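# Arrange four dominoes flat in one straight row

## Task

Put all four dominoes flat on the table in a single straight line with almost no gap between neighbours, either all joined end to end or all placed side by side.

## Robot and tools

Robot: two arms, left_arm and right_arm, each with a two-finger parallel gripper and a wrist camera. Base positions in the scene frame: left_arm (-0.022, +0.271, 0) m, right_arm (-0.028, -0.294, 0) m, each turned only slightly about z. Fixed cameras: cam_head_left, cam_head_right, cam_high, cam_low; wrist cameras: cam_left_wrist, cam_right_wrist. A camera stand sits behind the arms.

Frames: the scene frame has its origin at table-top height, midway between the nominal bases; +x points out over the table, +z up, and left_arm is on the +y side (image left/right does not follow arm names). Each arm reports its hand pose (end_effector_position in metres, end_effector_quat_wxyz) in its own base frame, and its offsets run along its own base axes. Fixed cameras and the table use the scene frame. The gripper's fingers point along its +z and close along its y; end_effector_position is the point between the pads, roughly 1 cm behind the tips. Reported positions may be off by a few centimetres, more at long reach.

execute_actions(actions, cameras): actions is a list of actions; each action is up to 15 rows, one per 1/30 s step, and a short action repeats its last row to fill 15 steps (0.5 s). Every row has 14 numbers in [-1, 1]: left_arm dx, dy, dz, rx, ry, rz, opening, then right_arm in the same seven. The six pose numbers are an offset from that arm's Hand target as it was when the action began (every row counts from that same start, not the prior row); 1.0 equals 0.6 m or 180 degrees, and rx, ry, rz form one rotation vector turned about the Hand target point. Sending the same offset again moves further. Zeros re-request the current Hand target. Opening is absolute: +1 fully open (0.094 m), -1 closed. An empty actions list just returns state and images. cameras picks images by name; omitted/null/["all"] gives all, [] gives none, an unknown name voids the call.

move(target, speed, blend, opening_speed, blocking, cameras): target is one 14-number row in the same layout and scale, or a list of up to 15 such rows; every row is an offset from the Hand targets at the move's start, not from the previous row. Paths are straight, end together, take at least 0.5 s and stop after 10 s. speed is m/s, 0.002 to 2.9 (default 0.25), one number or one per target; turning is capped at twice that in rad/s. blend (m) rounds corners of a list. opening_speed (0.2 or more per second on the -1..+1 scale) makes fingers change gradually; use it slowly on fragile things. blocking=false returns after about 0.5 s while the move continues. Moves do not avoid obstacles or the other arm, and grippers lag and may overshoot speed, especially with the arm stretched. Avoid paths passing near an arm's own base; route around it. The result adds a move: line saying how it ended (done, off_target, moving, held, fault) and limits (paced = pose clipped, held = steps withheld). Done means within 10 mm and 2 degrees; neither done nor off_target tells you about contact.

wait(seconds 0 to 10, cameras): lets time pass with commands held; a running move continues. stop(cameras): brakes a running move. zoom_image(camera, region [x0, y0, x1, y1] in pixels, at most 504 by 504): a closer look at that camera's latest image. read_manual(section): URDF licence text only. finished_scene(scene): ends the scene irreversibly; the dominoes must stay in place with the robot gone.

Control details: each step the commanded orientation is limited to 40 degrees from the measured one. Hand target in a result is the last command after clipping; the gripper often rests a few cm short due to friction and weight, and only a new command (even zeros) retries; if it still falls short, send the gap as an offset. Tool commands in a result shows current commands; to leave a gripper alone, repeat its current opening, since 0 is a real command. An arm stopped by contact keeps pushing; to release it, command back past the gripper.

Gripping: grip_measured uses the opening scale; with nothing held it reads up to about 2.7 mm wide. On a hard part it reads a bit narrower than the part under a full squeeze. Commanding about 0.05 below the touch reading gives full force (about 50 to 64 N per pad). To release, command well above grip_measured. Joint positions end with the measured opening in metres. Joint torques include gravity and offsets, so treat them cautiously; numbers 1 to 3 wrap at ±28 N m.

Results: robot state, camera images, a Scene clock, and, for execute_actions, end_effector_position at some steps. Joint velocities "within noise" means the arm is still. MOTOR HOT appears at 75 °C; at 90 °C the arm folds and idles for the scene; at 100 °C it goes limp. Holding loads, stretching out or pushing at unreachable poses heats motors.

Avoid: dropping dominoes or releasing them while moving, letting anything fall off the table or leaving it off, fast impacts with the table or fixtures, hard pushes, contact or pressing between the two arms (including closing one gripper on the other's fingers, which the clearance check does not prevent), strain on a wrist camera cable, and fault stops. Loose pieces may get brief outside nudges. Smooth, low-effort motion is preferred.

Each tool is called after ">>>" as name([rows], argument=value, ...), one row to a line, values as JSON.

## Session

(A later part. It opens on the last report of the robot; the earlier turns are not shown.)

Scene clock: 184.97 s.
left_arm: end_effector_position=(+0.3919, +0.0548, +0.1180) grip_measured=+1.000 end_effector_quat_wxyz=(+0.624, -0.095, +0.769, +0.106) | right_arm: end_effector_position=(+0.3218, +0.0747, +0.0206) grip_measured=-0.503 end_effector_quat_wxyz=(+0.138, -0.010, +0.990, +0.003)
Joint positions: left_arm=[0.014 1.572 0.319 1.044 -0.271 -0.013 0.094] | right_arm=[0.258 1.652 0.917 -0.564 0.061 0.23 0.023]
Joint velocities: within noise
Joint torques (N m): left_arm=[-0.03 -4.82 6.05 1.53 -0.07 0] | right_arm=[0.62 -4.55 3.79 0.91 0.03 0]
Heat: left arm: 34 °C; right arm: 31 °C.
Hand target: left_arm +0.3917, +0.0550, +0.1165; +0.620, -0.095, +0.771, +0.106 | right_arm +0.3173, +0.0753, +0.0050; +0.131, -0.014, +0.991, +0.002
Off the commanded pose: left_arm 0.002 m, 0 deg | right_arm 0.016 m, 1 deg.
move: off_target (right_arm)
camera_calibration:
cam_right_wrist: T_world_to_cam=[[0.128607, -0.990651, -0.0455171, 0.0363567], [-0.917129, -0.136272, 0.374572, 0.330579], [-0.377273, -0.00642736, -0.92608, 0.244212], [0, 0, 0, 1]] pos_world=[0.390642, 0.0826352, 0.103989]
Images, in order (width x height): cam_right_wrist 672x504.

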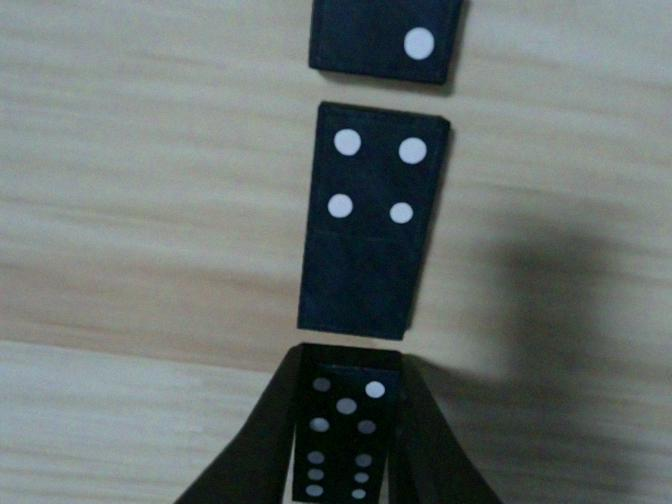

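>>> move(target=[0,0,0,0,0,0,1,-0.001,0,-0.004,0,0,0,-0.8], speed=0.03, cameras=[])

>>> move(target=[0,0,0,0,0,0,1,0,0,0.003,0,0,0,-0.25], opening_speed=0.3, cameras=["cam_right_wrist"])

>>> move(target=[0,0,0,0,0,0,1,-0.01,0,0.14,0,0,0,-0.25], speed=0.08)

>>> zoom_image(camera="cam_head_left", region=[370, 205, 480, 285])

Scene clock: 188.93 s.
left_arm: end_effector_position=(+0.3919, +0.0548, +0.1180) grip_measured=+1.000 end_effector_quat_wxyz=(+0.624, -0.095, +0.769, +0.106) | right_arm: end_effector_position=(+0.3216, +0.0746, +0.0202) grip_measured=-0.503 end_effector_quat_wxyz=(+0.139, -0.010, +0.990, +0.004)
Joint positions: left_arm=[0.014 1.572 0.319 1.044 -0.271 -0.013 0.094] | right_arm=[0.258 1.651 0.913 -0.56 0.061 0.23 0.023]
Joint velocities: within noise
Joint torques (N m): left_arm=[-0.03 -4.82 6.04 1.53 -0.07 0] | right_arm=[0.51 -4.27 3.44 1 0.05 0.02]
Heat: left arm: 34 °C; right arm: 31 °C.
Hand target: left_arm +0.3917, +0.0550, +0.1165; +0.620, -0.095, +0.771, +0.106 | right_arm +0.3165, +0.0753, +0.0025; +0.130, -0.014, +0.991, +0.002
Off the commanded pose: left_arm 0.002 m, 0 deg | right_arm 0.018 m, 1 deg.
move: off_target (right_arm)
No camera images: "cameras" was empty.

Scene clock: 190.97 s.
left_arm: end_effector_position=(+0.3919, +0.0548, +0.1180) grip_measured=+1.000 end_effector_quat_wxyz=(+0.624, -0.095, +0.769, +0.106) | right_arm: end_effector_position=(+0.3220, +0.0713, +0.0206) grip_measured=-0.252 end_effector_quat_wxyz=(+0.141, -0.008, +0.990, -0.005)
Joint positions: left_arm=[0.014 1.572 0.319 1.044 -0.271 -0.013 0.094] | right_arm=[0.258 1.65 0.912 -0.561 0.079 0.23 0.035]
Joint velocities: within noise
Joint torques (N m): left_arm=[-0.03 -4.82 6.04 1.53 -0.07 0] | right_arm=[0.61 -4.38 3.7 0.95 -0.14 0]
Heat: left arm: 34 °C; right arm: 30 °C.
Hand target: left_arm +0.3917, +0.0550, +0.1165; +0.620, -0.095, +0.771, +0.106 | right_arm +0.3165, +0.0753, +0.0042; +0.130, -0.014, +0.991, +0.002
Off the commanded pose: left_arm 0.002 m, 0 deg | right_arm 0.018 m, 2 deg.
move: off_target (right_arm)
camera_calibration:
cam_right_wrist: T_world_to_cam=[[0.123957, -0.991886, -0.0282173, 0.0342046], [-0.919847, -0.125527, 0.37165, 0.33039], [-0.372177, -0.0201131, -0.927944, 0.243666], [0, 0, 0, 1]] pos_world=[0.390355, 0.0803008, 0.104285]
Images, in order (width x height): cam_right_wrist 672x504.

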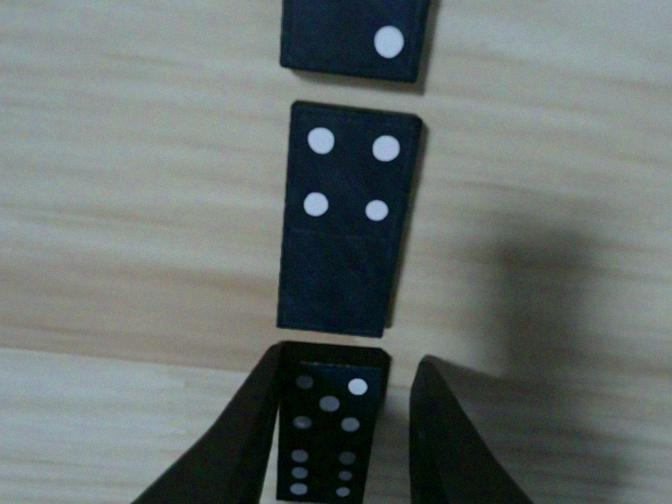

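Scene clock: 192.77 s.
left_arm: end_effector_position=(+0.3919, +0.0548, +0.1180) grip_measured=+1.000 end_effector_quat_wxyz=(+0.624, -0.095, +0.769, +0.106) | right_arm: end_effector_position=(+0.3015, +0.0707, +0.0706) grip_measured=-0.251 end_effector_quat_wxyz=(+0.106, -0.014, +0.994, -0.006)
Joint positions: left_arm=[0.014 1.572 0.319 1.044 -0.271 -0.013 0.094] | right_arm=[0.264 1.556 1.047 -0.86 0.064 0.23 0.035]
Joint velocities: within noise
Joint torques (N m): left_arm=[-0.03 -4.82 6.05 1.53 -0.06 0] | right_arm=[0.51 -8.29 9.91 0.29 0.02 0.05]
Heat: left arm: 34 °C; right arm: 31 °C.
Hand target: left_arm +0.3917, +0.0550, +0.1165; +0.620, -0.095, +0.771, +0.106 | right_arm +0.3106, +0.0754, +0.0884; +0.131, -0.014, +0.991, +0.002
Off the commanded pose: left_arm 0.002 m, 0 deg | right_arm 0.020 m, 3 deg.
move: off_target (right_arm)
camera_calibration:
cam_left_wrist: T_world_to_cam=[[0.349511, -0.936796, 0.0159481, -0.0859136], [-0.704537, -0.274002, -0.654638, 0.400465], [0.617632, 0.217567, -0.755775, -0.0530799], [0, 0, 0, 1]] pos_world=[0.344954, 0.0407929, 0.223413]
cam_right_wrist: T_world_to_cam=[[0.131461, -0.990738, -0.0340067, 0.0357331], [-0.889903, -0.133058, 0.436313, 0.279805], [-0.436797, -0.0270956, -0.899152, 0.300304], [0, 0, 0, 1]] pos_world=[0.375473, 0.0807692, 0.149152]

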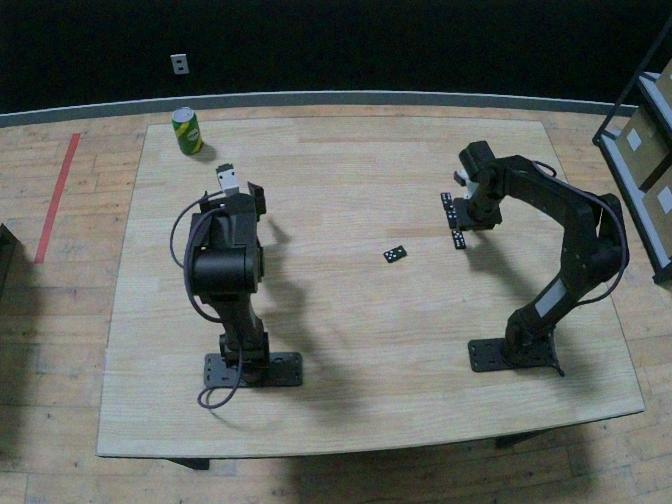

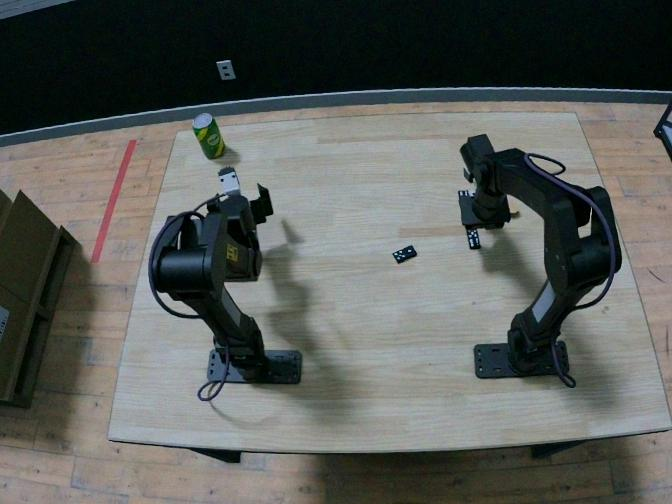

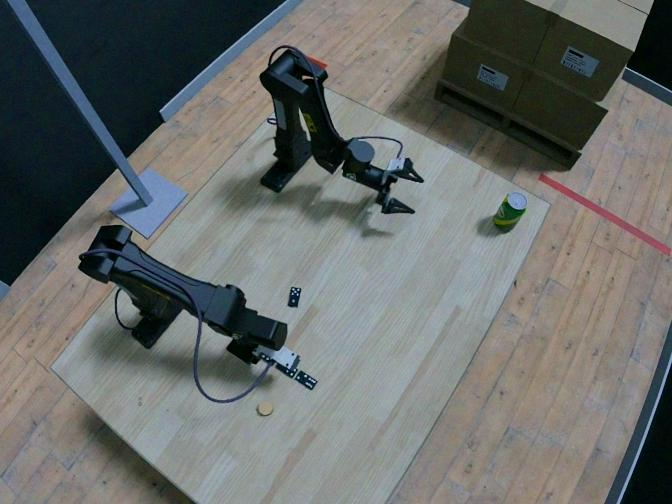

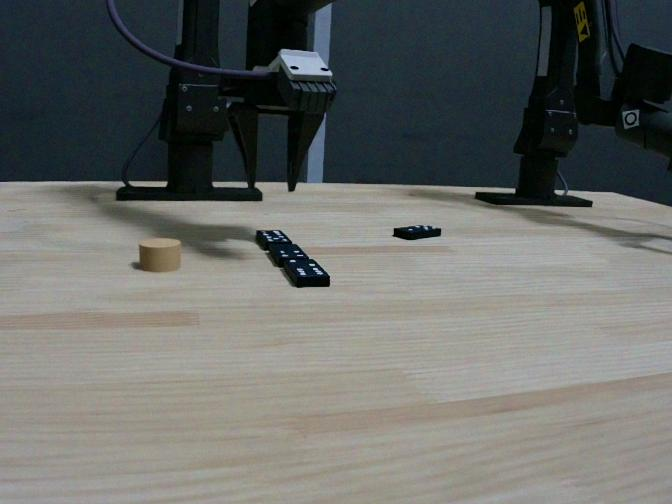

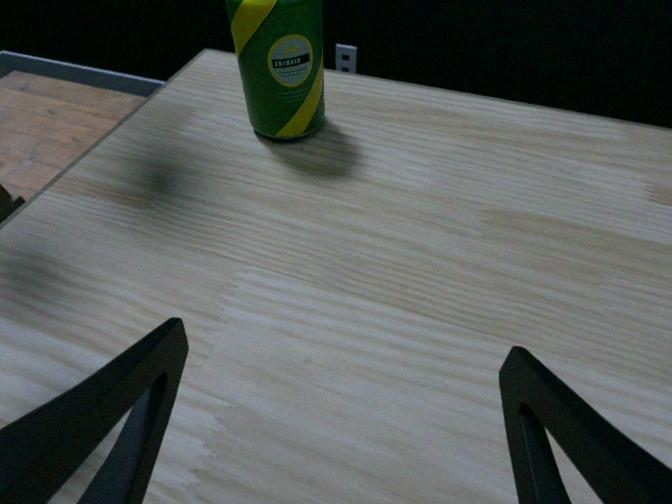

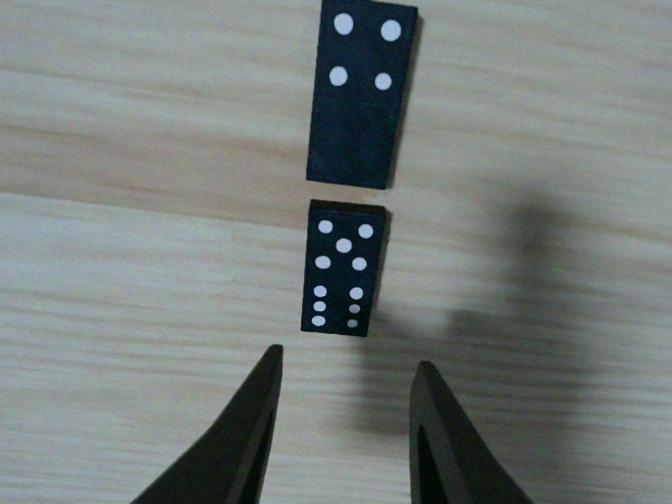

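Scaled by 4.582 from the camera's 672x504 image, which has a finer 960x720 frame.

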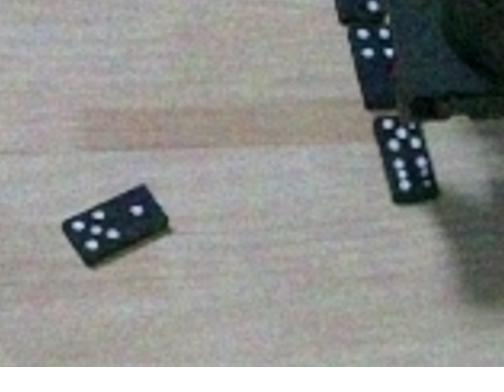

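>>> move(target=[0,0,0,0,0,0,1,-0.059,0.261,0.06,0,0,-0.3256,-0.15], speed=0.2, cameras=["cam_right_wrist"])

Scene clock: 202.20 s.
left_arm: end_effector_position=(+0.3919, +0.0548, +0.1180) grip_measured=+1.000 end_effector_quat_wxyz=(+0.624, -0.095, +0.769, +0.106) | right_arm: end_effector_position=(+0.2719, +0.2315, +0.1184) grip_measured=-0.151 end_effector_quat_wxyz=(+0.107, +0.469, +0.875, -0.060)
Joint positions: left_arm=[0.014 1.572 0.319 1.044 -0.271 -0.013 0.094] | right_arm=[0.822 1.952 1.711 -1.393 0.238 1.813 0.04]
Joint velocities: within noise
Joint torques (N m): left_arm=[-0.02 -4.82 6.05 1.53 -0.06 0.01] | right_arm=[0.13 -8.77 9.55 -0.35 0.33 0.13]
Heat: left arm: 34 °C; right arm: 32 °C.
Hand target: left_arm +0.3917, +0.0550, +0.1165; +0.620, -0.095, +0.771, +0.106 | right_arm +0.2752, +0.2319, +0.1243; +0.115, +0.473, +0.871, -0.062
Off the commanded pose: left_arm 0.002 m, 0 deg | right_arm 0.007 m, 1 deg.
move: done
camera_calibration:
cam_right_wrist: T_world_to_cam=[[-0.768164, -0.639028, -0.0395901, 0.364305], [-0.597035, 0.692607, 0.404777, -0.0129831], [-0.231243, 0.334571, -0.913558, 0.19691], [0, 0, 0, 1]] pos_world=[0.317629, 0.175913, 0.199567]
Images, in order (width x height): cam_right_wrist 672x504.

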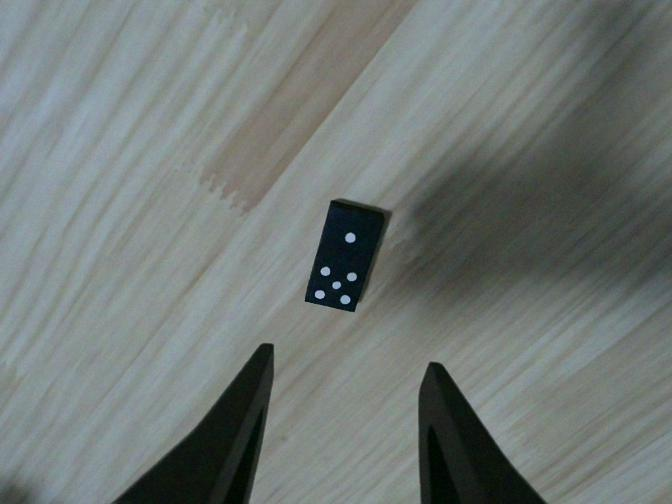

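>>> move(target=[0,0,0,0,0,0,1,-0.0137,0.0177,-0.14,0,0,-0.036,-0.15], speed=0.1, cameras=["cam_right_wrist"])

Scene clock: 207.70 s.
left_arm: end_effector_position=(+0.3919, +0.0548, +0.1180) grip_measured=+1.000 end_effector_quat_wxyz=(+0.624, -0.095, +0.769, +0.106) | right_arm: end_effector_position=(+0.2693, +0.2453, +0.0441) grip_measured=-0.151 end_effector_quat_wxyz=(+0.107, +0.520, +0.845, -0.061)
Joint positions: left_arm=[0.014 1.572 0.319 1.044 -0.271 -0.013 0.094] | right_arm=[0.85 2.042 1.541 -1.156 0.231 1.962 0.04]
Joint velocities: within noise
Joint torques (N m): left_arm=[-0.02 -4.82 6.06 1.53 -0.07 0.01] | right_arm=[0.51 -9.69 5.46 -0.11 0.27 0.13]
Heat: left arm: 34 °C; right arm: 32 °C.
Hand target: left_arm +0.3917, +0.0550, +0.1165; +0.620, -0.095, +0.771, +0.106 | right_arm +0.2670, +0.2425, +0.0403; +0.111, +0.522, +0.843, -0.069
Off the commanded pose: left_arm 0.002 m, 0 deg | right_arm 0.005 m, 1 deg.
move: done
camera_calibration:
cam_right_wrist: T_world_to_cam=[[-0.836918, -0.544848, -0.0520436, 0.364159], [-0.516924, 0.755596, 0.402323, -0.0309374], [-0.179881, 0.363614, -0.914017, 0.102799], [0, 0, 0, 1]] pos_world=[0.307271, 0.184409, 0.125359]
Images, in order (width x height): cam_right_wrist 672x504.

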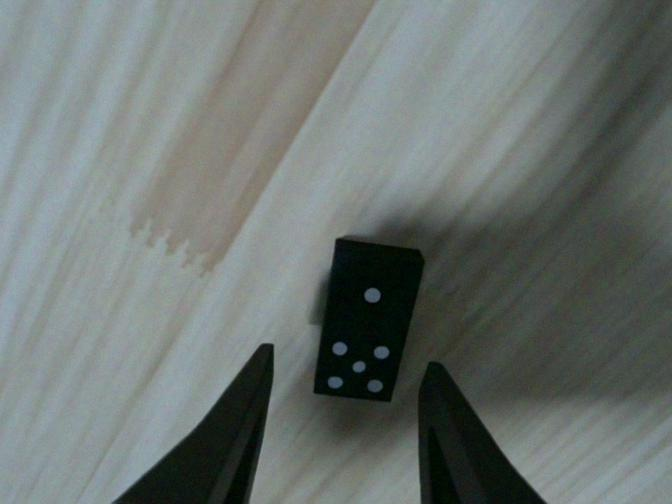

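>>> move([
  [0,0,0,0,0,0,1,-0.006,-0.004,0,0,0,0,-0.2],
  [0,0,0,0,0,0,1,-0.006,-0.004,-0.05,0,0,0,-0.2],
], speed=0.05, cameras=["cam_right_wrist"])

Scene clock: 211.80 s.
left_arm: end_effector_position=(+0.3919, +0.0548, +0.1180) grip_measured=+1.000 end_effector_quat_wxyz=(+0.624, -0.095, +0.769, +0.106) | right_arm: end_effector_position=(+0.2659, +0.2422, +0.0212) grip_measured=-0.199 end_effector_quat_wxyz=(+0.109, +0.520, +0.845, -0.061)
Joint positions: left_arm=[0.014 1.572 0.319 1.044 -0.271 -0.013 0.094] | right_arm=[0.853 2.051 1.459 -1.065 0.235 1.967 0.038]
Joint velocities: within noise
Joint torques (N m): left_arm=[-0.02 -4.81 6.04 1.53 -0.07 0] | right_arm=[0.4 -8.68 4.51 0.09 0.21 0.13]
Heat: left arm: 34 °C; right arm: 32 °C.
Hand target: left_arm +0.3917, +0.0550, +0.1165; +0.620, -0.095, +0.771, +0.106 | right_arm +0.2634, +0.2402, +0.0104; +0.111, +0.522, +0.843, -0.069
Off the commanded pose: left_arm 0.002 m, 0 deg | right_arm 0.011 m, 1 deg.
move: off_target (right_arm)
camera_calibration:
cam_right_wrist: T_world_to_cam=[[-0.837462, -0.543777, -0.0544443, 0.358306], [-0.51749, 0.757042, 0.398862, -0.0212766], [-0.175675, 0.362206, -0.915393, 0.0815556], [0, 0, 0, 1]] pos_world=[0.303384, 0.181406, 0.10265]
Images, in order (width x height): cam_right_wrist 672x504.

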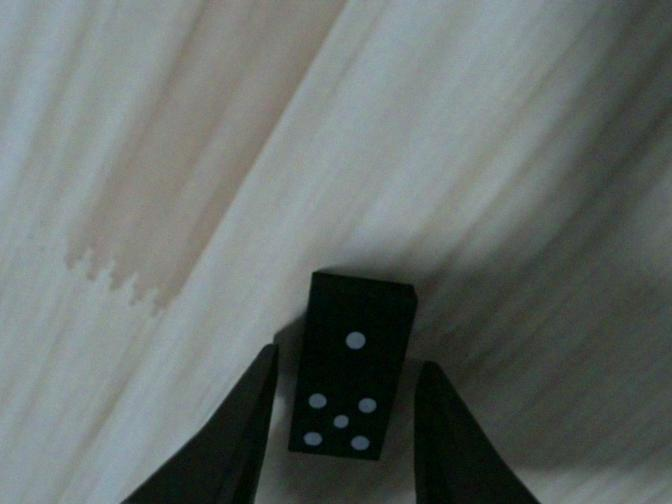

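>>> move(target=[0,0,0,0,0,0,1,0,0,-0.01,0,0,0,-0.2], speed=0.03, cameras=[])

>>> move(target=[0,0,0,0,0,0,1,0,0,0.004,0,0,0,-0.8], opening_speed=0.3, cameras=["cam_right_wrist"])

>>> move(target=[0,0,0,0,0,0,1,0,0,0.16,0,0,0,-0.8], speed=0.1, cameras=["cam_right_wrist"])

Scene clock: 215.07 s.
left_arm: end_effector_position=(+0.3919, +0.0548, +0.1180) grip_measured=+1.000 end_effector_quat_wxyz=(+0.624, -0.095, +0.769, +0.106) | right_arm: end_effector_position=(+0.2658, +0.2422, +0.0205) grip_measured=-0.199 end_effector_quat_wxyz=(+0.112, +0.519, +0.845, -0.061)
Joint positions: left_arm=[0.014 1.572 0.319 1.044 -0.271 -0.013 0.094] | right_arm=[0.856 2.051 1.455 -1.061 0.241 1.969 0.038]
Joint velocities: within noise
Joint torques (N m): left_arm=[-0.02 -4.81 6.05 1.53 -0.06 0] | right_arm=[0.16 -8.03 3.85 0.24 0.16 0.12]
Heat: left arm: 34 °C; right arm: 31 °C.
Hand target: left_arm +0.3917, +0.0550, +0.1165; +0.620, -0.095, +0.771, +0.106 | right_arm +0.2635, +0.2403, +0.0044; +0.111, +0.522, +0.843, -0.069
Off the commanded pose: left_arm 0.002 m, 0 deg | right_arm 0.016 m, 1 deg.
move: off_target (right_arm)
No camera images: "cameras" was empty.

Scene clock: 217.27 s.
left_arm: end_effector_position=(+0.3919, +0.0548, +0.1180) grip_measured=+1.000 end_effector_quat_wxyz=(+0.624, -0.095, +0.769, +0.106) | right_arm: end_effector_position=(+0.2705, +0.2451, +0.0204) grip_measured=-0.503 end_effector_quat_wxyz=(+0.118, +0.521, +0.844, -0.051)
Joint positions: left_arm=[0.014 1.572 0.319 1.044 -0.271 -0.013 0.094] | right_arm=[0.856 2.051 1.455 -1.039 0.25 1.97 0.023]
Joint velocities: within noise
Joint torques (N m): left_arm=[-0.03 -4.82 6.05 1.53 -0.07 0.01] | right_arm=[0.2 -8.32 4.33 -0.02 0.04 0.11]
Heat: left arm: 34 °C; right arm: 31 °C.
Hand target: left_arm +0.3917, +0.0550, +0.1165; +0.620, -0.095, +0.771, +0.106 | right_arm +0.2634, +0.2402, +0.0067; +0.111, +0.522, +0.843, -0.069
Off the commanded pose: left_arm 0.002 m, 0 deg | right_arm 0.016 m, 2 deg.
move: off_target (right_arm)
camera_calibration:
cam_right_wrist: T_world_to_cam=[[-0.834846, -0.544592, -0.0803212, 0.363787], [-0.529022, 0.753366, 0.390609, -0.016512], [-0.152211, 0.36859, -0.917046, 0.0727965], [0, 0, 0, 1]] pos_world=[0.306051, 0.183723, 0.102427]
Images, in order (width x height): cam_right_wrist 672x504.

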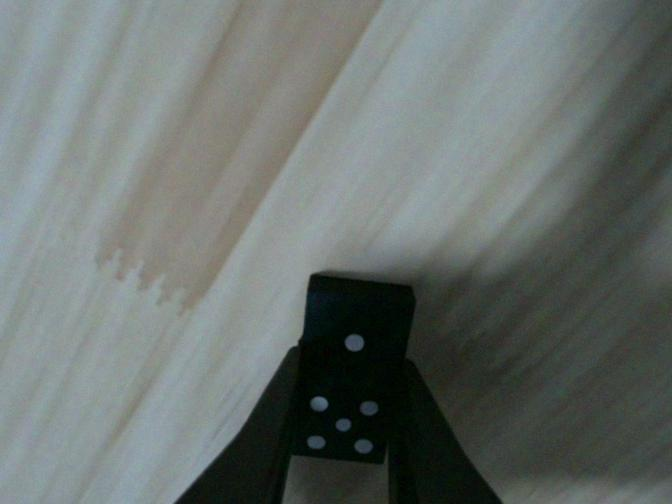

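Scene clock: 218.97 s.
left_arm: end_effector_position=(+0.3919, +0.0548, +0.1180) grip_measured=+1.000 end_effector_quat_wxyz=(+0.624, -0.095, +0.769, +0.106) | right_arm: end_effector_position=(+0.2608, +0.2388, +0.0839) grip_measured=-0.503 end_effector_quat_wxyz=(+0.103, +0.517, +0.845, -0.085)
Joint positions: left_arm=[0.014 1.572 0.319 1.044 -0.271 -0.013 0.094] | right_arm=[0.856 2.019 1.663 -1.351 0.232 1.97 0.023]
Joint velocities: within noise
Joint torques (N m): left_arm=[-0.02 -4.82 6.05 1.53 -0.07 0] | right_arm=[0.18 -12.82 9.25 -0.53 0.24 0.1]
Heat: left arm: 34 °C; right arm: 31 °C.
Hand target: left_arm +0.3917, +0.0550, +0.1165; +0.620, -0.095, +0.771, +0.106 | right_arm +0.2634, +0.2402, +0.1028; +0.111, +0.522, +0.843, -0.069
Off the commanded pose: left_arm 0.002 m, 0 deg | right_arm 0.019 m, 2 deg.
move: off_target (right_arm)
camera_calibration:
cam_right_wrist: T_world_to_cam=[[-0.838444, -0.544954, -0.00606384, 0.352128], [-0.503841, 0.770852, 0.389784, -0.0524608], [-0.20774, 0.329867, -0.920886, 0.155884], [0, 0, 0, 1]] pos_world=[0.301191, 0.180912, 0.166135]
Images, in order (width x height): cam_right_wrist 672x504.

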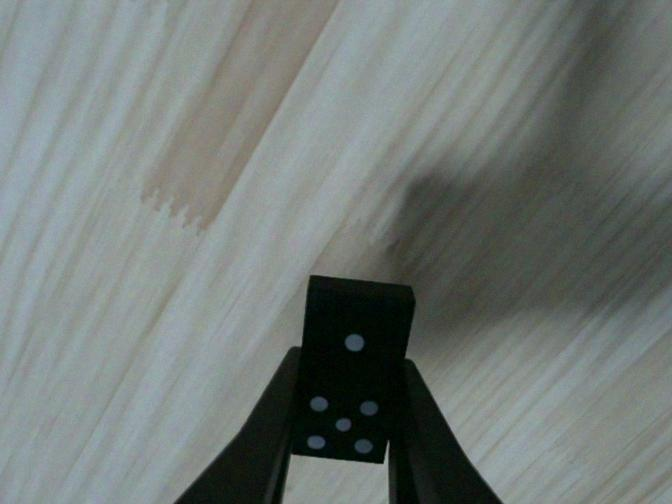

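>>> move(target=[0,0,0,0,0,0,1,-0.0323,-0.2795,0.02,0,0,0.364,-0.8], speed=0.2, cameras=["cam_right_wrist"])

>>> move(target=[0,0,0,0,0,0,1,0,0,-0.115,0,0,0,-0.8], speed=0.08, cameras=["cam_right_wrist"])

Scene clock: 225.43 s.
left_arm: end_effector_position=(+0.3919, +0.0548, +0.1180) grip_measured=+1.000 end_effector_quat_wxyz=(+0.624, -0.095, +0.769, +0.106) | right_arm: end_effector_position=(+0.2428, +0.0732, +0.1128) grip_measured=-0.503 end_effector_quat_wxyz=(+0.118, -0.016, +0.993, -0.002)
Joint positions: left_arm=[0.014 1.572 0.319 1.044 -0.271 -0.013 0.094] | right_arm=[0.345 1.287 0.986 -1.046 0.079 0.304 0.023]
Joint velocities: within noise
Joint torques (N m): left_arm=[-0.03 -4.82 6.05 1.53 -0.06 0.01] | right_arm=[-0.44 -5.42 6.04 0.6 0.04 -0.07]
Heat: left arm: 35 °C; right arm: 31 °C.
Hand target: left_arm +0.3917, +0.0550, +0.1165; +0.620, -0.095, +0.771, +0.106 | right_arm +0.2440, +0.0725, +0.1147; +0.131, -0.017, +0.991, +0.002
Off the commanded pose: left_arm 0.002 m, 0 deg | right_arm 0.002 m, 2 deg.
move: done
camera_calibration:
cam_right_wrist: T_world_to_cam=[[0.137755, -0.989707, -0.0387786, 0.0461628], [-0.899743, -0.14141, 0.412874, 0.215102], [-0.414108, -0.0219845, -0.909962, 0.308044], [0, 0, 0, 1]] pos_world=[0.314741, 0.0828774, 0.193288]
Images, in order (width x height): cam_right_wrist 672x504.

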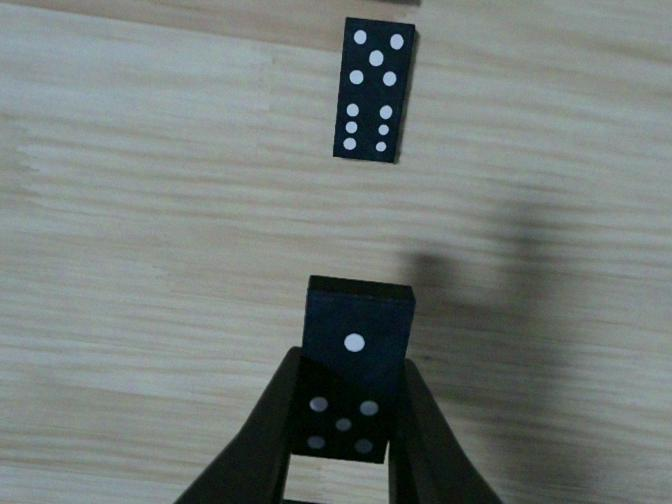

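Scene clock: 227.03 s.
left_arm: end_effector_position=(+0.3919, +0.0548, +0.1180) grip_measured=+1.000 end_effector_quat_wxyz=(+0.624, -0.095, +0.769, +0.106) | right_arm: end_effector_position=(+0.2430, +0.0733, +0.0485) grip_measured=-0.503 end_effector_quat_wxyz=(+0.128, -0.016, +0.992, +0.002)
Joint positions: left_arm=[0.014 1.572 0.319 1.044 -0.271 -0.013 0.094] | right_arm=[0.345 1.322 0.745 -0.749 0.079 0.303 0.023]
Joint velocities: within noise
Joint torques (N m): left_arm=[-0.02 -4.82 6.05 1.53 -0.07 0.01] | right_arm=[-0.44 -3.6 6.04 0.66 0 -0.09]
Heat: left arm: 35 °C; right arm: 31 °C.
Hand target: left_arm +0.3917, +0.0550, +0.1165; +0.620, -0.095, +0.771, +0.106 | right_arm +0.2441, +0.0725, +0.0458; +0.131, -0.017, +0.991, +0.002
Off the commanded pose: left_arm 0.002 m, 0 deg | right_arm 0.003 m, 0 deg.
move: done
camera_calibration:
cam_right_wrist: T_world_to_cam=[[0.139346, -0.989297, -0.0433003, 0.04359], [-0.907533, -0.145079, 0.394126, 0.244973], [-0.39619, -0.0156233, -0.918036, 0.245199], [0, 0, 0, 1]] pos_world=[0.313393, 0.0824948, 0.130439]
Images, in order (width x height): cam_right_wrist 672x504.

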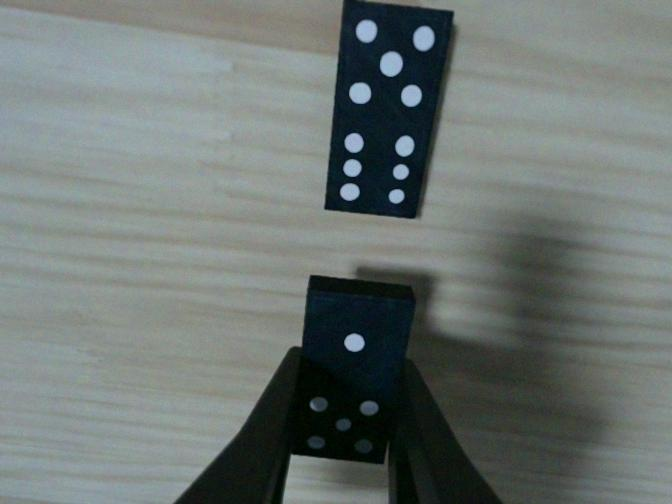

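>>> move([
  [0,0,0,0,0,0,1,0.004,-0.005,-0.03,0,0,0,-0.8],
  [0,0,0,0,0,0,1,0.003,-0.005,-0.068,0,0,0,-0.8],
], speed=[0.05,0.025], cameras=["cam_right_wrist"])

Scene clock: 234.63 s.
left_arm: end_effector_position=(+0.3919, +0.0548, +0.1180) grip_measured=+1.000 end_effector_quat_wxyz=(+0.624, -0.095, +0.769, +0.106) | right_arm: end_effector_position=(+0.2567, +0.0739, +0.0195) grip_measured=-0.503 end_effector_quat_wxyz=(+0.153, -0.015, +0.988, +0.009)
Joint positions: left_arm=[0.014 1.572 0.319 1.044 -0.271 -0.013 0.094] | right_arm=[0.329 1.385 0.651 -0.538 0.077 0.286 0.023]
Joint velocities: within noise
Joint torques (N m): left_arm=[-0.02 -4.82 6.05 1.53 -0.07 0] | right_arm=[-0.44 -2.13 4.25 0.57 0.01 -0.05]
Heat: left arm: 35 °C; right arm: 31 °C.
Hand target: left_arm +0.3917, +0.0550, +0.1165; +0.620, -0.095, +0.771, +0.106 | right_arm +0.2458, +0.0696, +0.0049; +0.131, -0.018, +0.991, +0.002
Off the commanded pose: left_arm 0.002 m, 0 deg | right_arm 0.019 m, 3 deg.
move: off_target (right_arm)
camera_calibration:
cam_right_wrist: T_world_to_cam=[[0.142233, -0.988545, -0.0504918, 0.0403848], [-0.926414, -0.150912, 0.344939, 0.275182], [-0.348607, -0.00228547, -0.937266, 0.211251], [0, 0, 0, 1]] pos_world=[0.322833, 0.0819334, 0.105117]
Images, in order (width x height): cam_right_wrist 672x504.

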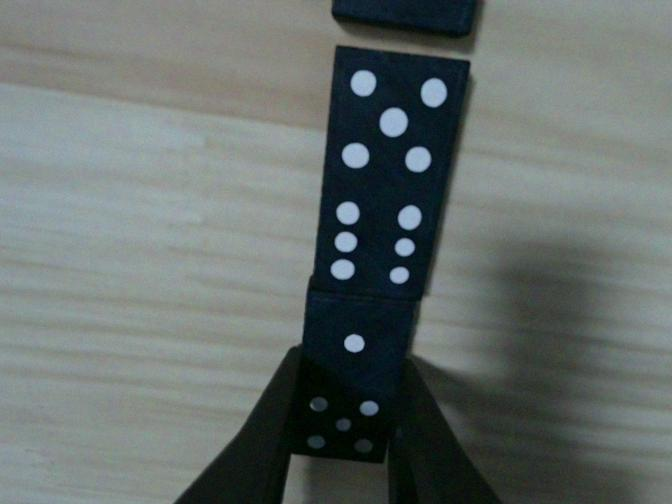

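>>> zoom_image(camera="cam_right_wrist", region=[270, 0, 500, 480])

>>> wait(seconds=0)

>>> zoom_image(camera="cam_low", region=[210, 190, 360, 300])

>>> zoom_image(camera="cam_head_left", region=[400, 180, 500, 270])

Scaled by 1.050 from the camera's 672x504 image, which has a finer 960x720 frame.

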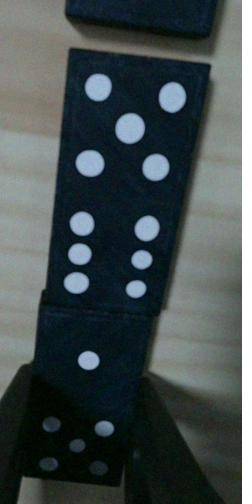

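Scene clock: 237.50 s.
left_arm: end_effector_position=(+0.3919, +0.0548, +0.1180) grip_measured=+1.000 end_effector_quat_wxyz=(+0.624, -0.095, +0.769, +0.106) | right_arm: end_effector_position=(+0.2567, +0.0739, +0.0195) grip_measured=-0.503 end_effector_quat_wxyz=(+0.153, -0.015, +0.988, +0.009)
Joint positions: left_arm=[0.014 1.572 0.319 1.044 -0.271 -0.013 0.094] | right_arm=[0.329 1.385 0.651 -0.538 0.077 0.286 0.023]
Joint velocities: within noise
Joint torques (N m): left_arm=[-0.02 -4.82 6.05 1.53 -0.06 0.01] | right_arm=[-0.46 -2.11 4.23 0.63 0.02 -0.04]
Heat: left arm: 35 °C; right arm: 31 °C.
Hand target: left_arm +0.3917, +0.0550, +0.1165; +0.620, -0.095, +0.771, +0.106 | right_arm +0.2458, +0.0696, +0.0049; +0.131, -0.018, +0.991, +0.002
Tool commands: left_gripper/opening=+1.0 right_gripper/opening=-0.8
Off the commanded pose: left_arm 0.002 m, 0 deg | right_arm 0.019 m, 3 deg.
camera_calibration:
cam_left_wrist: T_world_to_cam=[[0.349511, -0.936796, 0.0159481, -0.0859136], [-0.704537, -0.274002, -0.654638, 0.400465], [0.617632, 0.217567, -0.755775, -0.0530799], [0, 0, 0, 1]] pos_world=[0.344954, 0.0407929, 0.223413]
cam_right_wrist: T_world_to_cam=[[0.142233, -0.988545, -0.0504918, 0.0403848], [-0.926414, -0.150912, 0.344939, 0.275182], [-0.348607, -0.00228547, -0.937266, 0.211251], [0, 0, 0, 1]] pos_world=[0.322833, 0.0819334, 0.105117]

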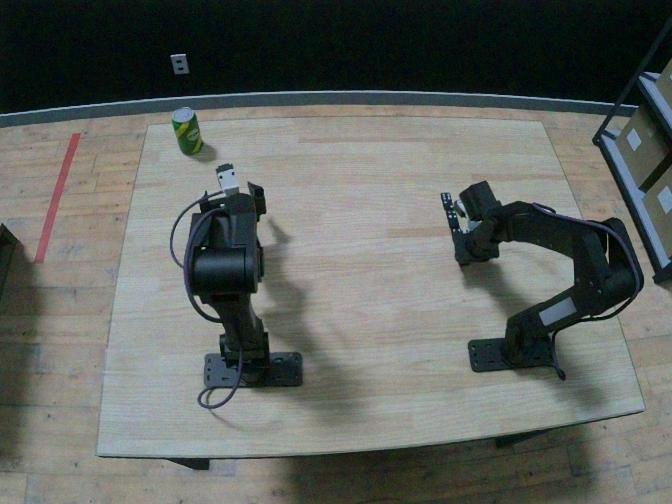

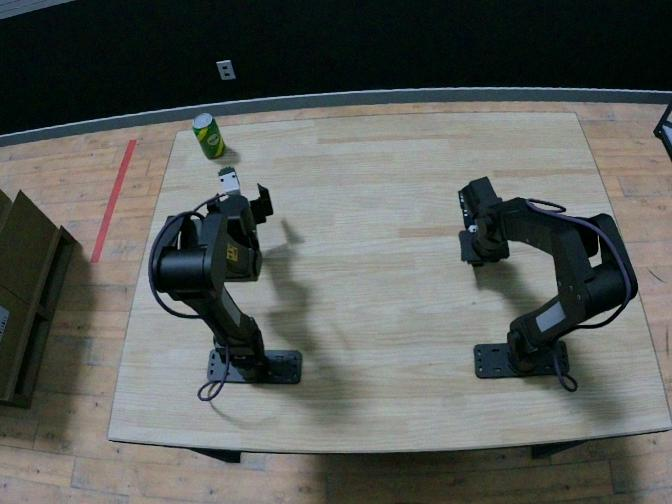

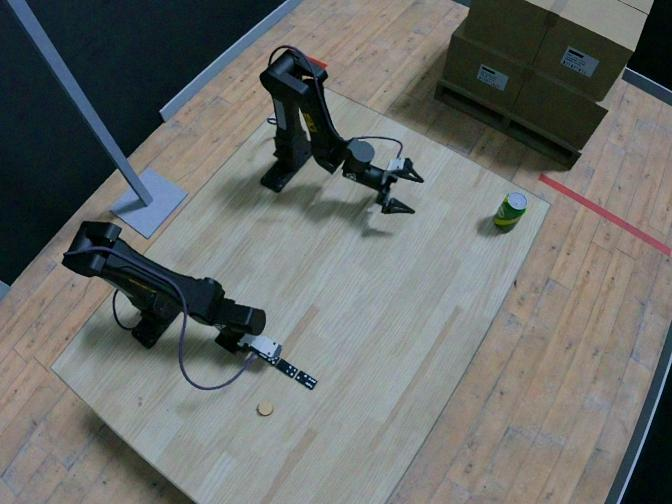

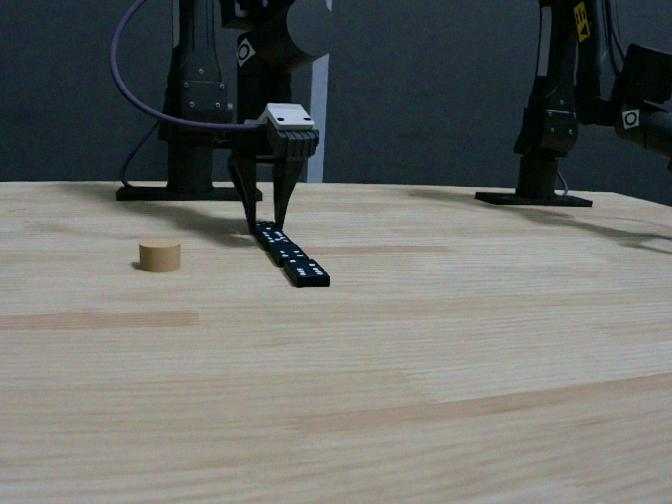

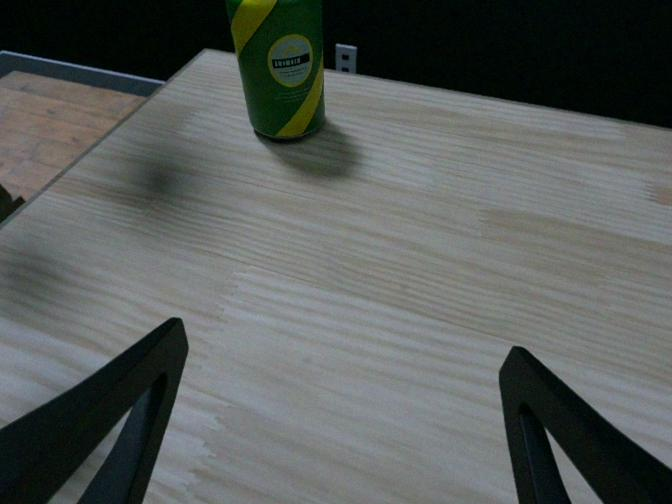

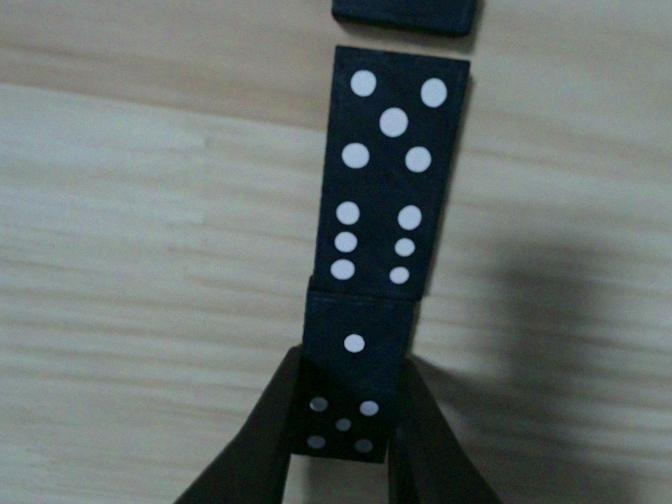

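Scaled by 3.360 from the camera's 672x504 image, which has a finer 960x720 frame.

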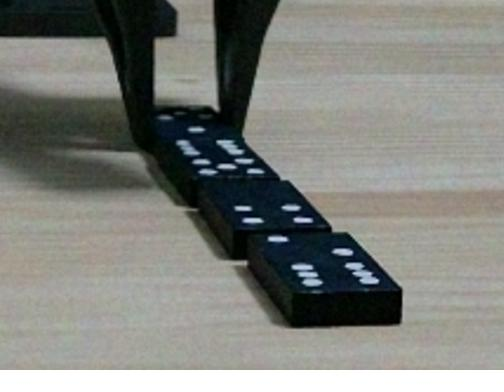

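Scaled by 5.040 from the camera's 672x504 image, which has a finer 960x720 frame.

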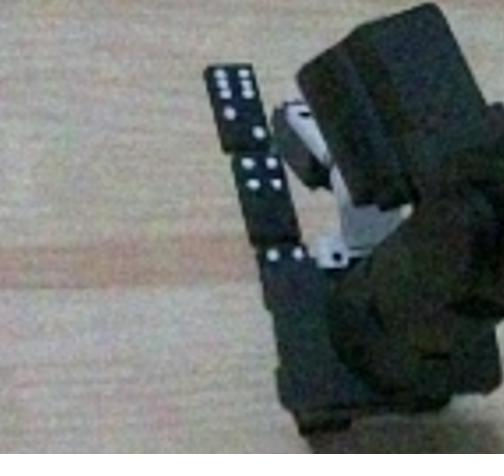

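>>> move(target=[0,0,0,0,0,0,1,0,0.003,0.003,0,0,0,-0.25], opening_speed=0.3, cameras=["cam_right_wrist"])

>>> move(target=[0,0,0,0,0,0,1,-0.02,0,0.14,0,0,0,-0.25], speed=0.08)

>>> zoom_image(camera="cam_high", region=[230, 320, 340, 410])

>>> zoom_image(camera="cam_low", region=[210, 190, 360, 300])

>>> zoom_image(camera="cam_right_wrist", region=[230, 0, 500, 400])

Scene clock: 243.13 s.
left_arm: end_effector_position=(+0.3919, +0.0548, +0.1180) grip_measured=+1.000 end_effector_quat_wxyz=(+0.624, -0.095, +0.769, +0.106) | right_arm: end_effector_position=(+0.2564, +0.0705, +0.0191) grip_measured=-0.252 end_effector_quat_wxyz=(+0.153, -0.014, +0.988, -0.001)
Joint positions: left_arm=[0.014 1.572 0.319 1.044 -0.271 -0.013 0.094] | right_arm=[0.329 1.386 0.651 -0.543 0.095 0.286 0.035]
Joint velocities: within noise
Joint torques (N m): left_arm=[-0.02 -4.82 6.05 1.53 -0.06 0.01] | right_arm=[0.36 -2.39 4.63 0.55 -0.16 0.04]
Heat: left arm: 35 °C; right arm: 30 °C.
Hand target: left_arm +0.3917, +0.0550, +0.1165; +0.620, -0.095, +0.771, +0.106 | right_arm +0.2457, +0.0713, +0.0067; +0.130, -0.018, +0.991, +0.002
Off the commanded pose: left_arm 0.002 m, 0 deg | right_arm 0.016 m, 3 deg.
move: off_target (right_arm)
camera_calibration:
cam_right_wrist: T_world_to_cam=[[0.137206, -0.989994, -0.0329633, 0.0380903], [-0.927028, -0.140061, 0.347853, 0.273796], [-0.348989, -0.0171695, -0.93697, 0.211865], [0, 0, 0, 1]] pos_world=[0.322529, 0.079695, 0.104526]
Images, in order (width x height): cam_right_wrist 672x504.

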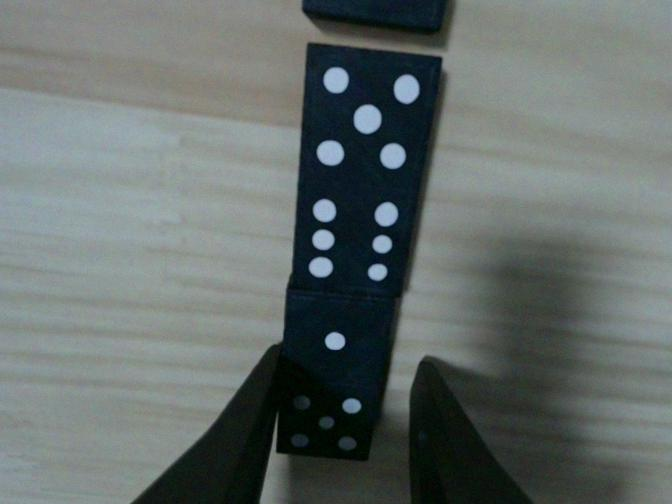

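Scene clock: 244.93 s.
left_arm: end_effector_position=(+0.3919, +0.0548, +0.1180) grip_measured=+1.000 end_effector_quat_wxyz=(+0.624, -0.095, +0.769, +0.106) | right_arm: end_effector_position=(+0.2257, +0.0671, +0.0760) grip_measured=-0.251 end_effector_quat_wxyz=(+0.109, -0.021, +0.994, -0.005)
Joint positions: left_arm=[0.014 1.572 0.319 1.044 -0.271 -0.013 0.094] | right_arm=[0.346 1.251 0.818 -0.933 0.079 0.295 0.035]
Joint velocities: within noise
Joint torques (N m): left_arm=[-0.03 -4.82 6.05 1.53 -0.06 0] | right_arm=[0.42 -4.92 10.11 0.28 0.04 0.1]
Heat: left arm: 35 °C; right arm: 31 °C.
Hand target: left_arm +0.3917, +0.0550, +0.1165; +0.620, -0.095, +0.771, +0.106 | right_arm +0.2337, +0.0713, +0.0906; +0.131, -0.018, +0.991, +0.002
Off the commanded pose: left_arm 0.002 m, 0 deg | right_arm 0.017 m, 3 deg.
move: off_target (right_arm)
camera_calibration:
cam_left_wrist: T_world_to_cam=[[0.349511, -0.936796, 0.0159481, -0.0859136], [-0.704537, -0.274002, -0.654638, 0.400465], [0.617632, 0.217567, -0.755775, -0.0530799], [0, 0, 0, 1]] pos_world=[0.344954, 0.0407929, 0.223413]
cam_right_wrist: T_world_to_cam=[[0.146297, -0.988696, -0.0328344, 0.038682], [-0.890685, -0.146091, 0.430509, 0.211087], [-0.430439, -0.0337369, -0.901989, 0.271224], [0, 0, 0, 1]] pos_world=[0.299098, 0.0782329, 0.155036]

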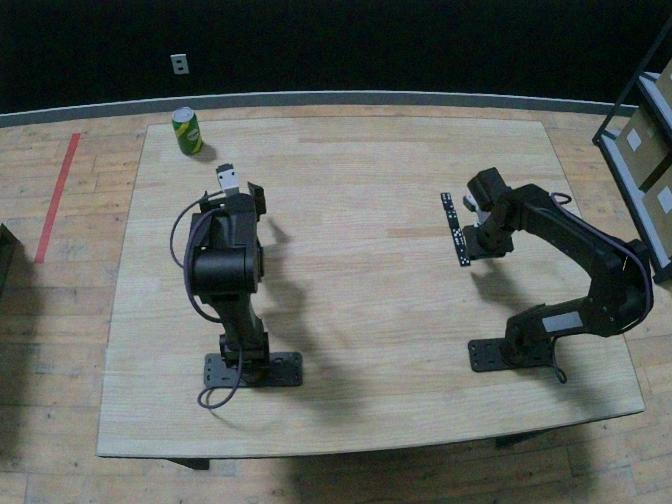

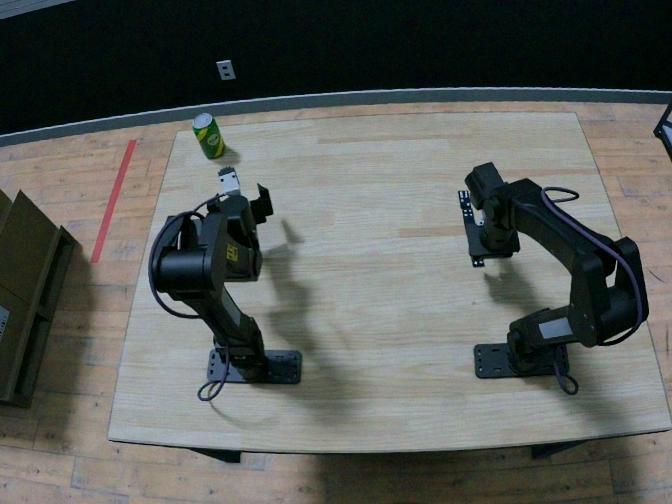

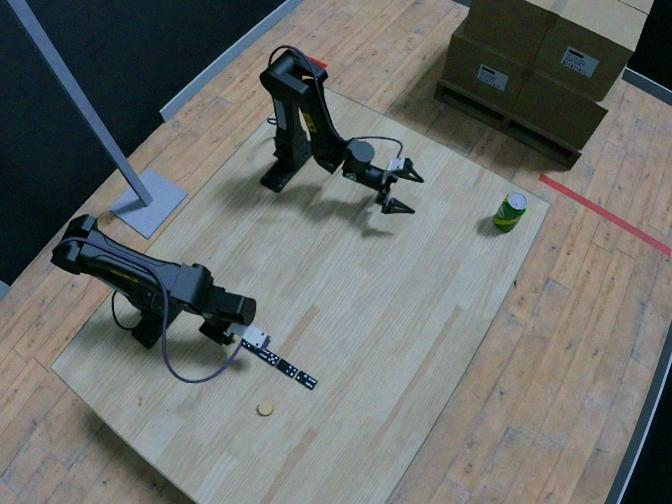

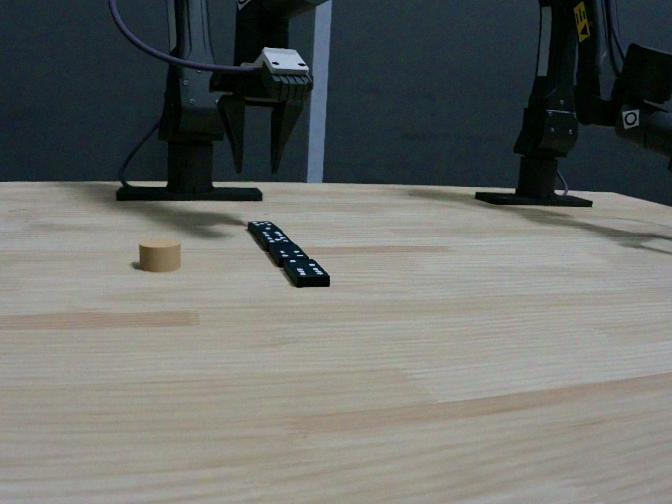

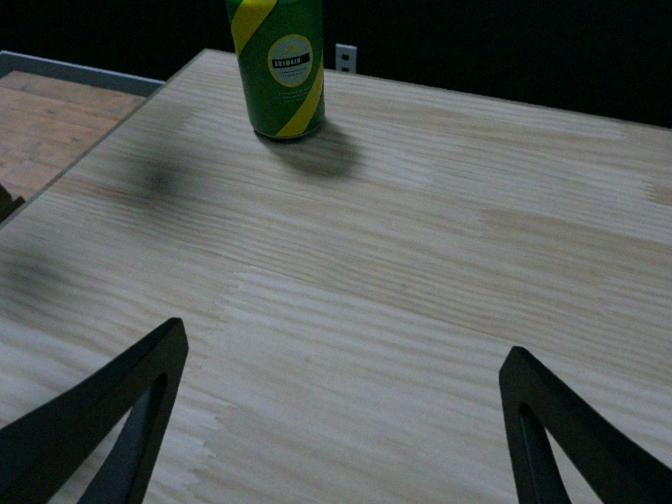

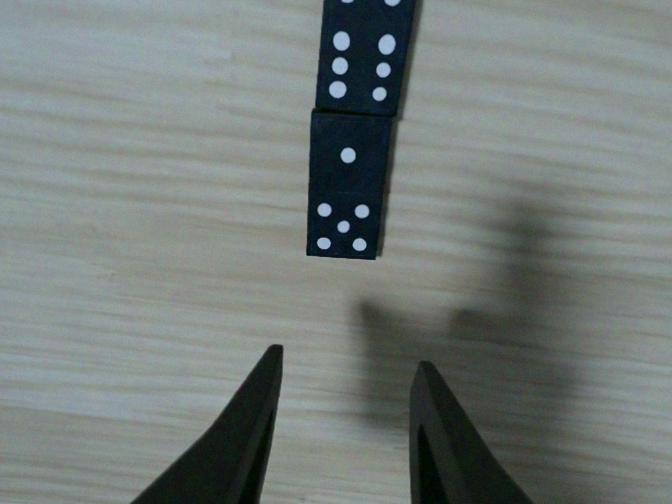

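Scaled by 4.582 from the camera's 672x504 image, which has a finer 960x720 frame.

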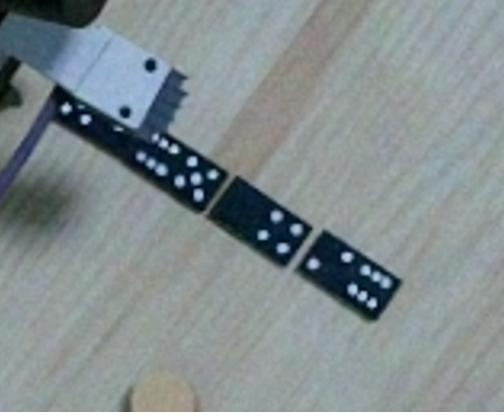

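Scaled by 3.360 from the camera's 672x504 image, which has a finer 960x720 frame.

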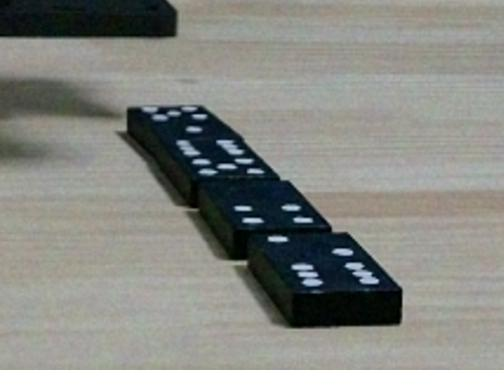

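Scaled by 1.260 from the camera's 672x504 image, which has a finer 960x720 frame.

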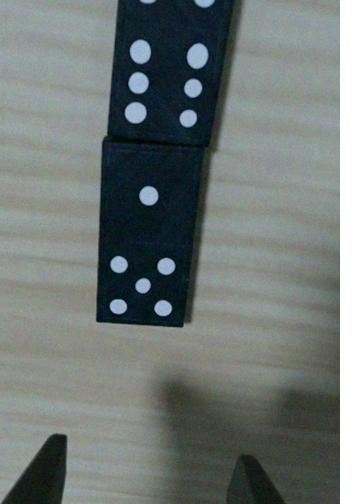

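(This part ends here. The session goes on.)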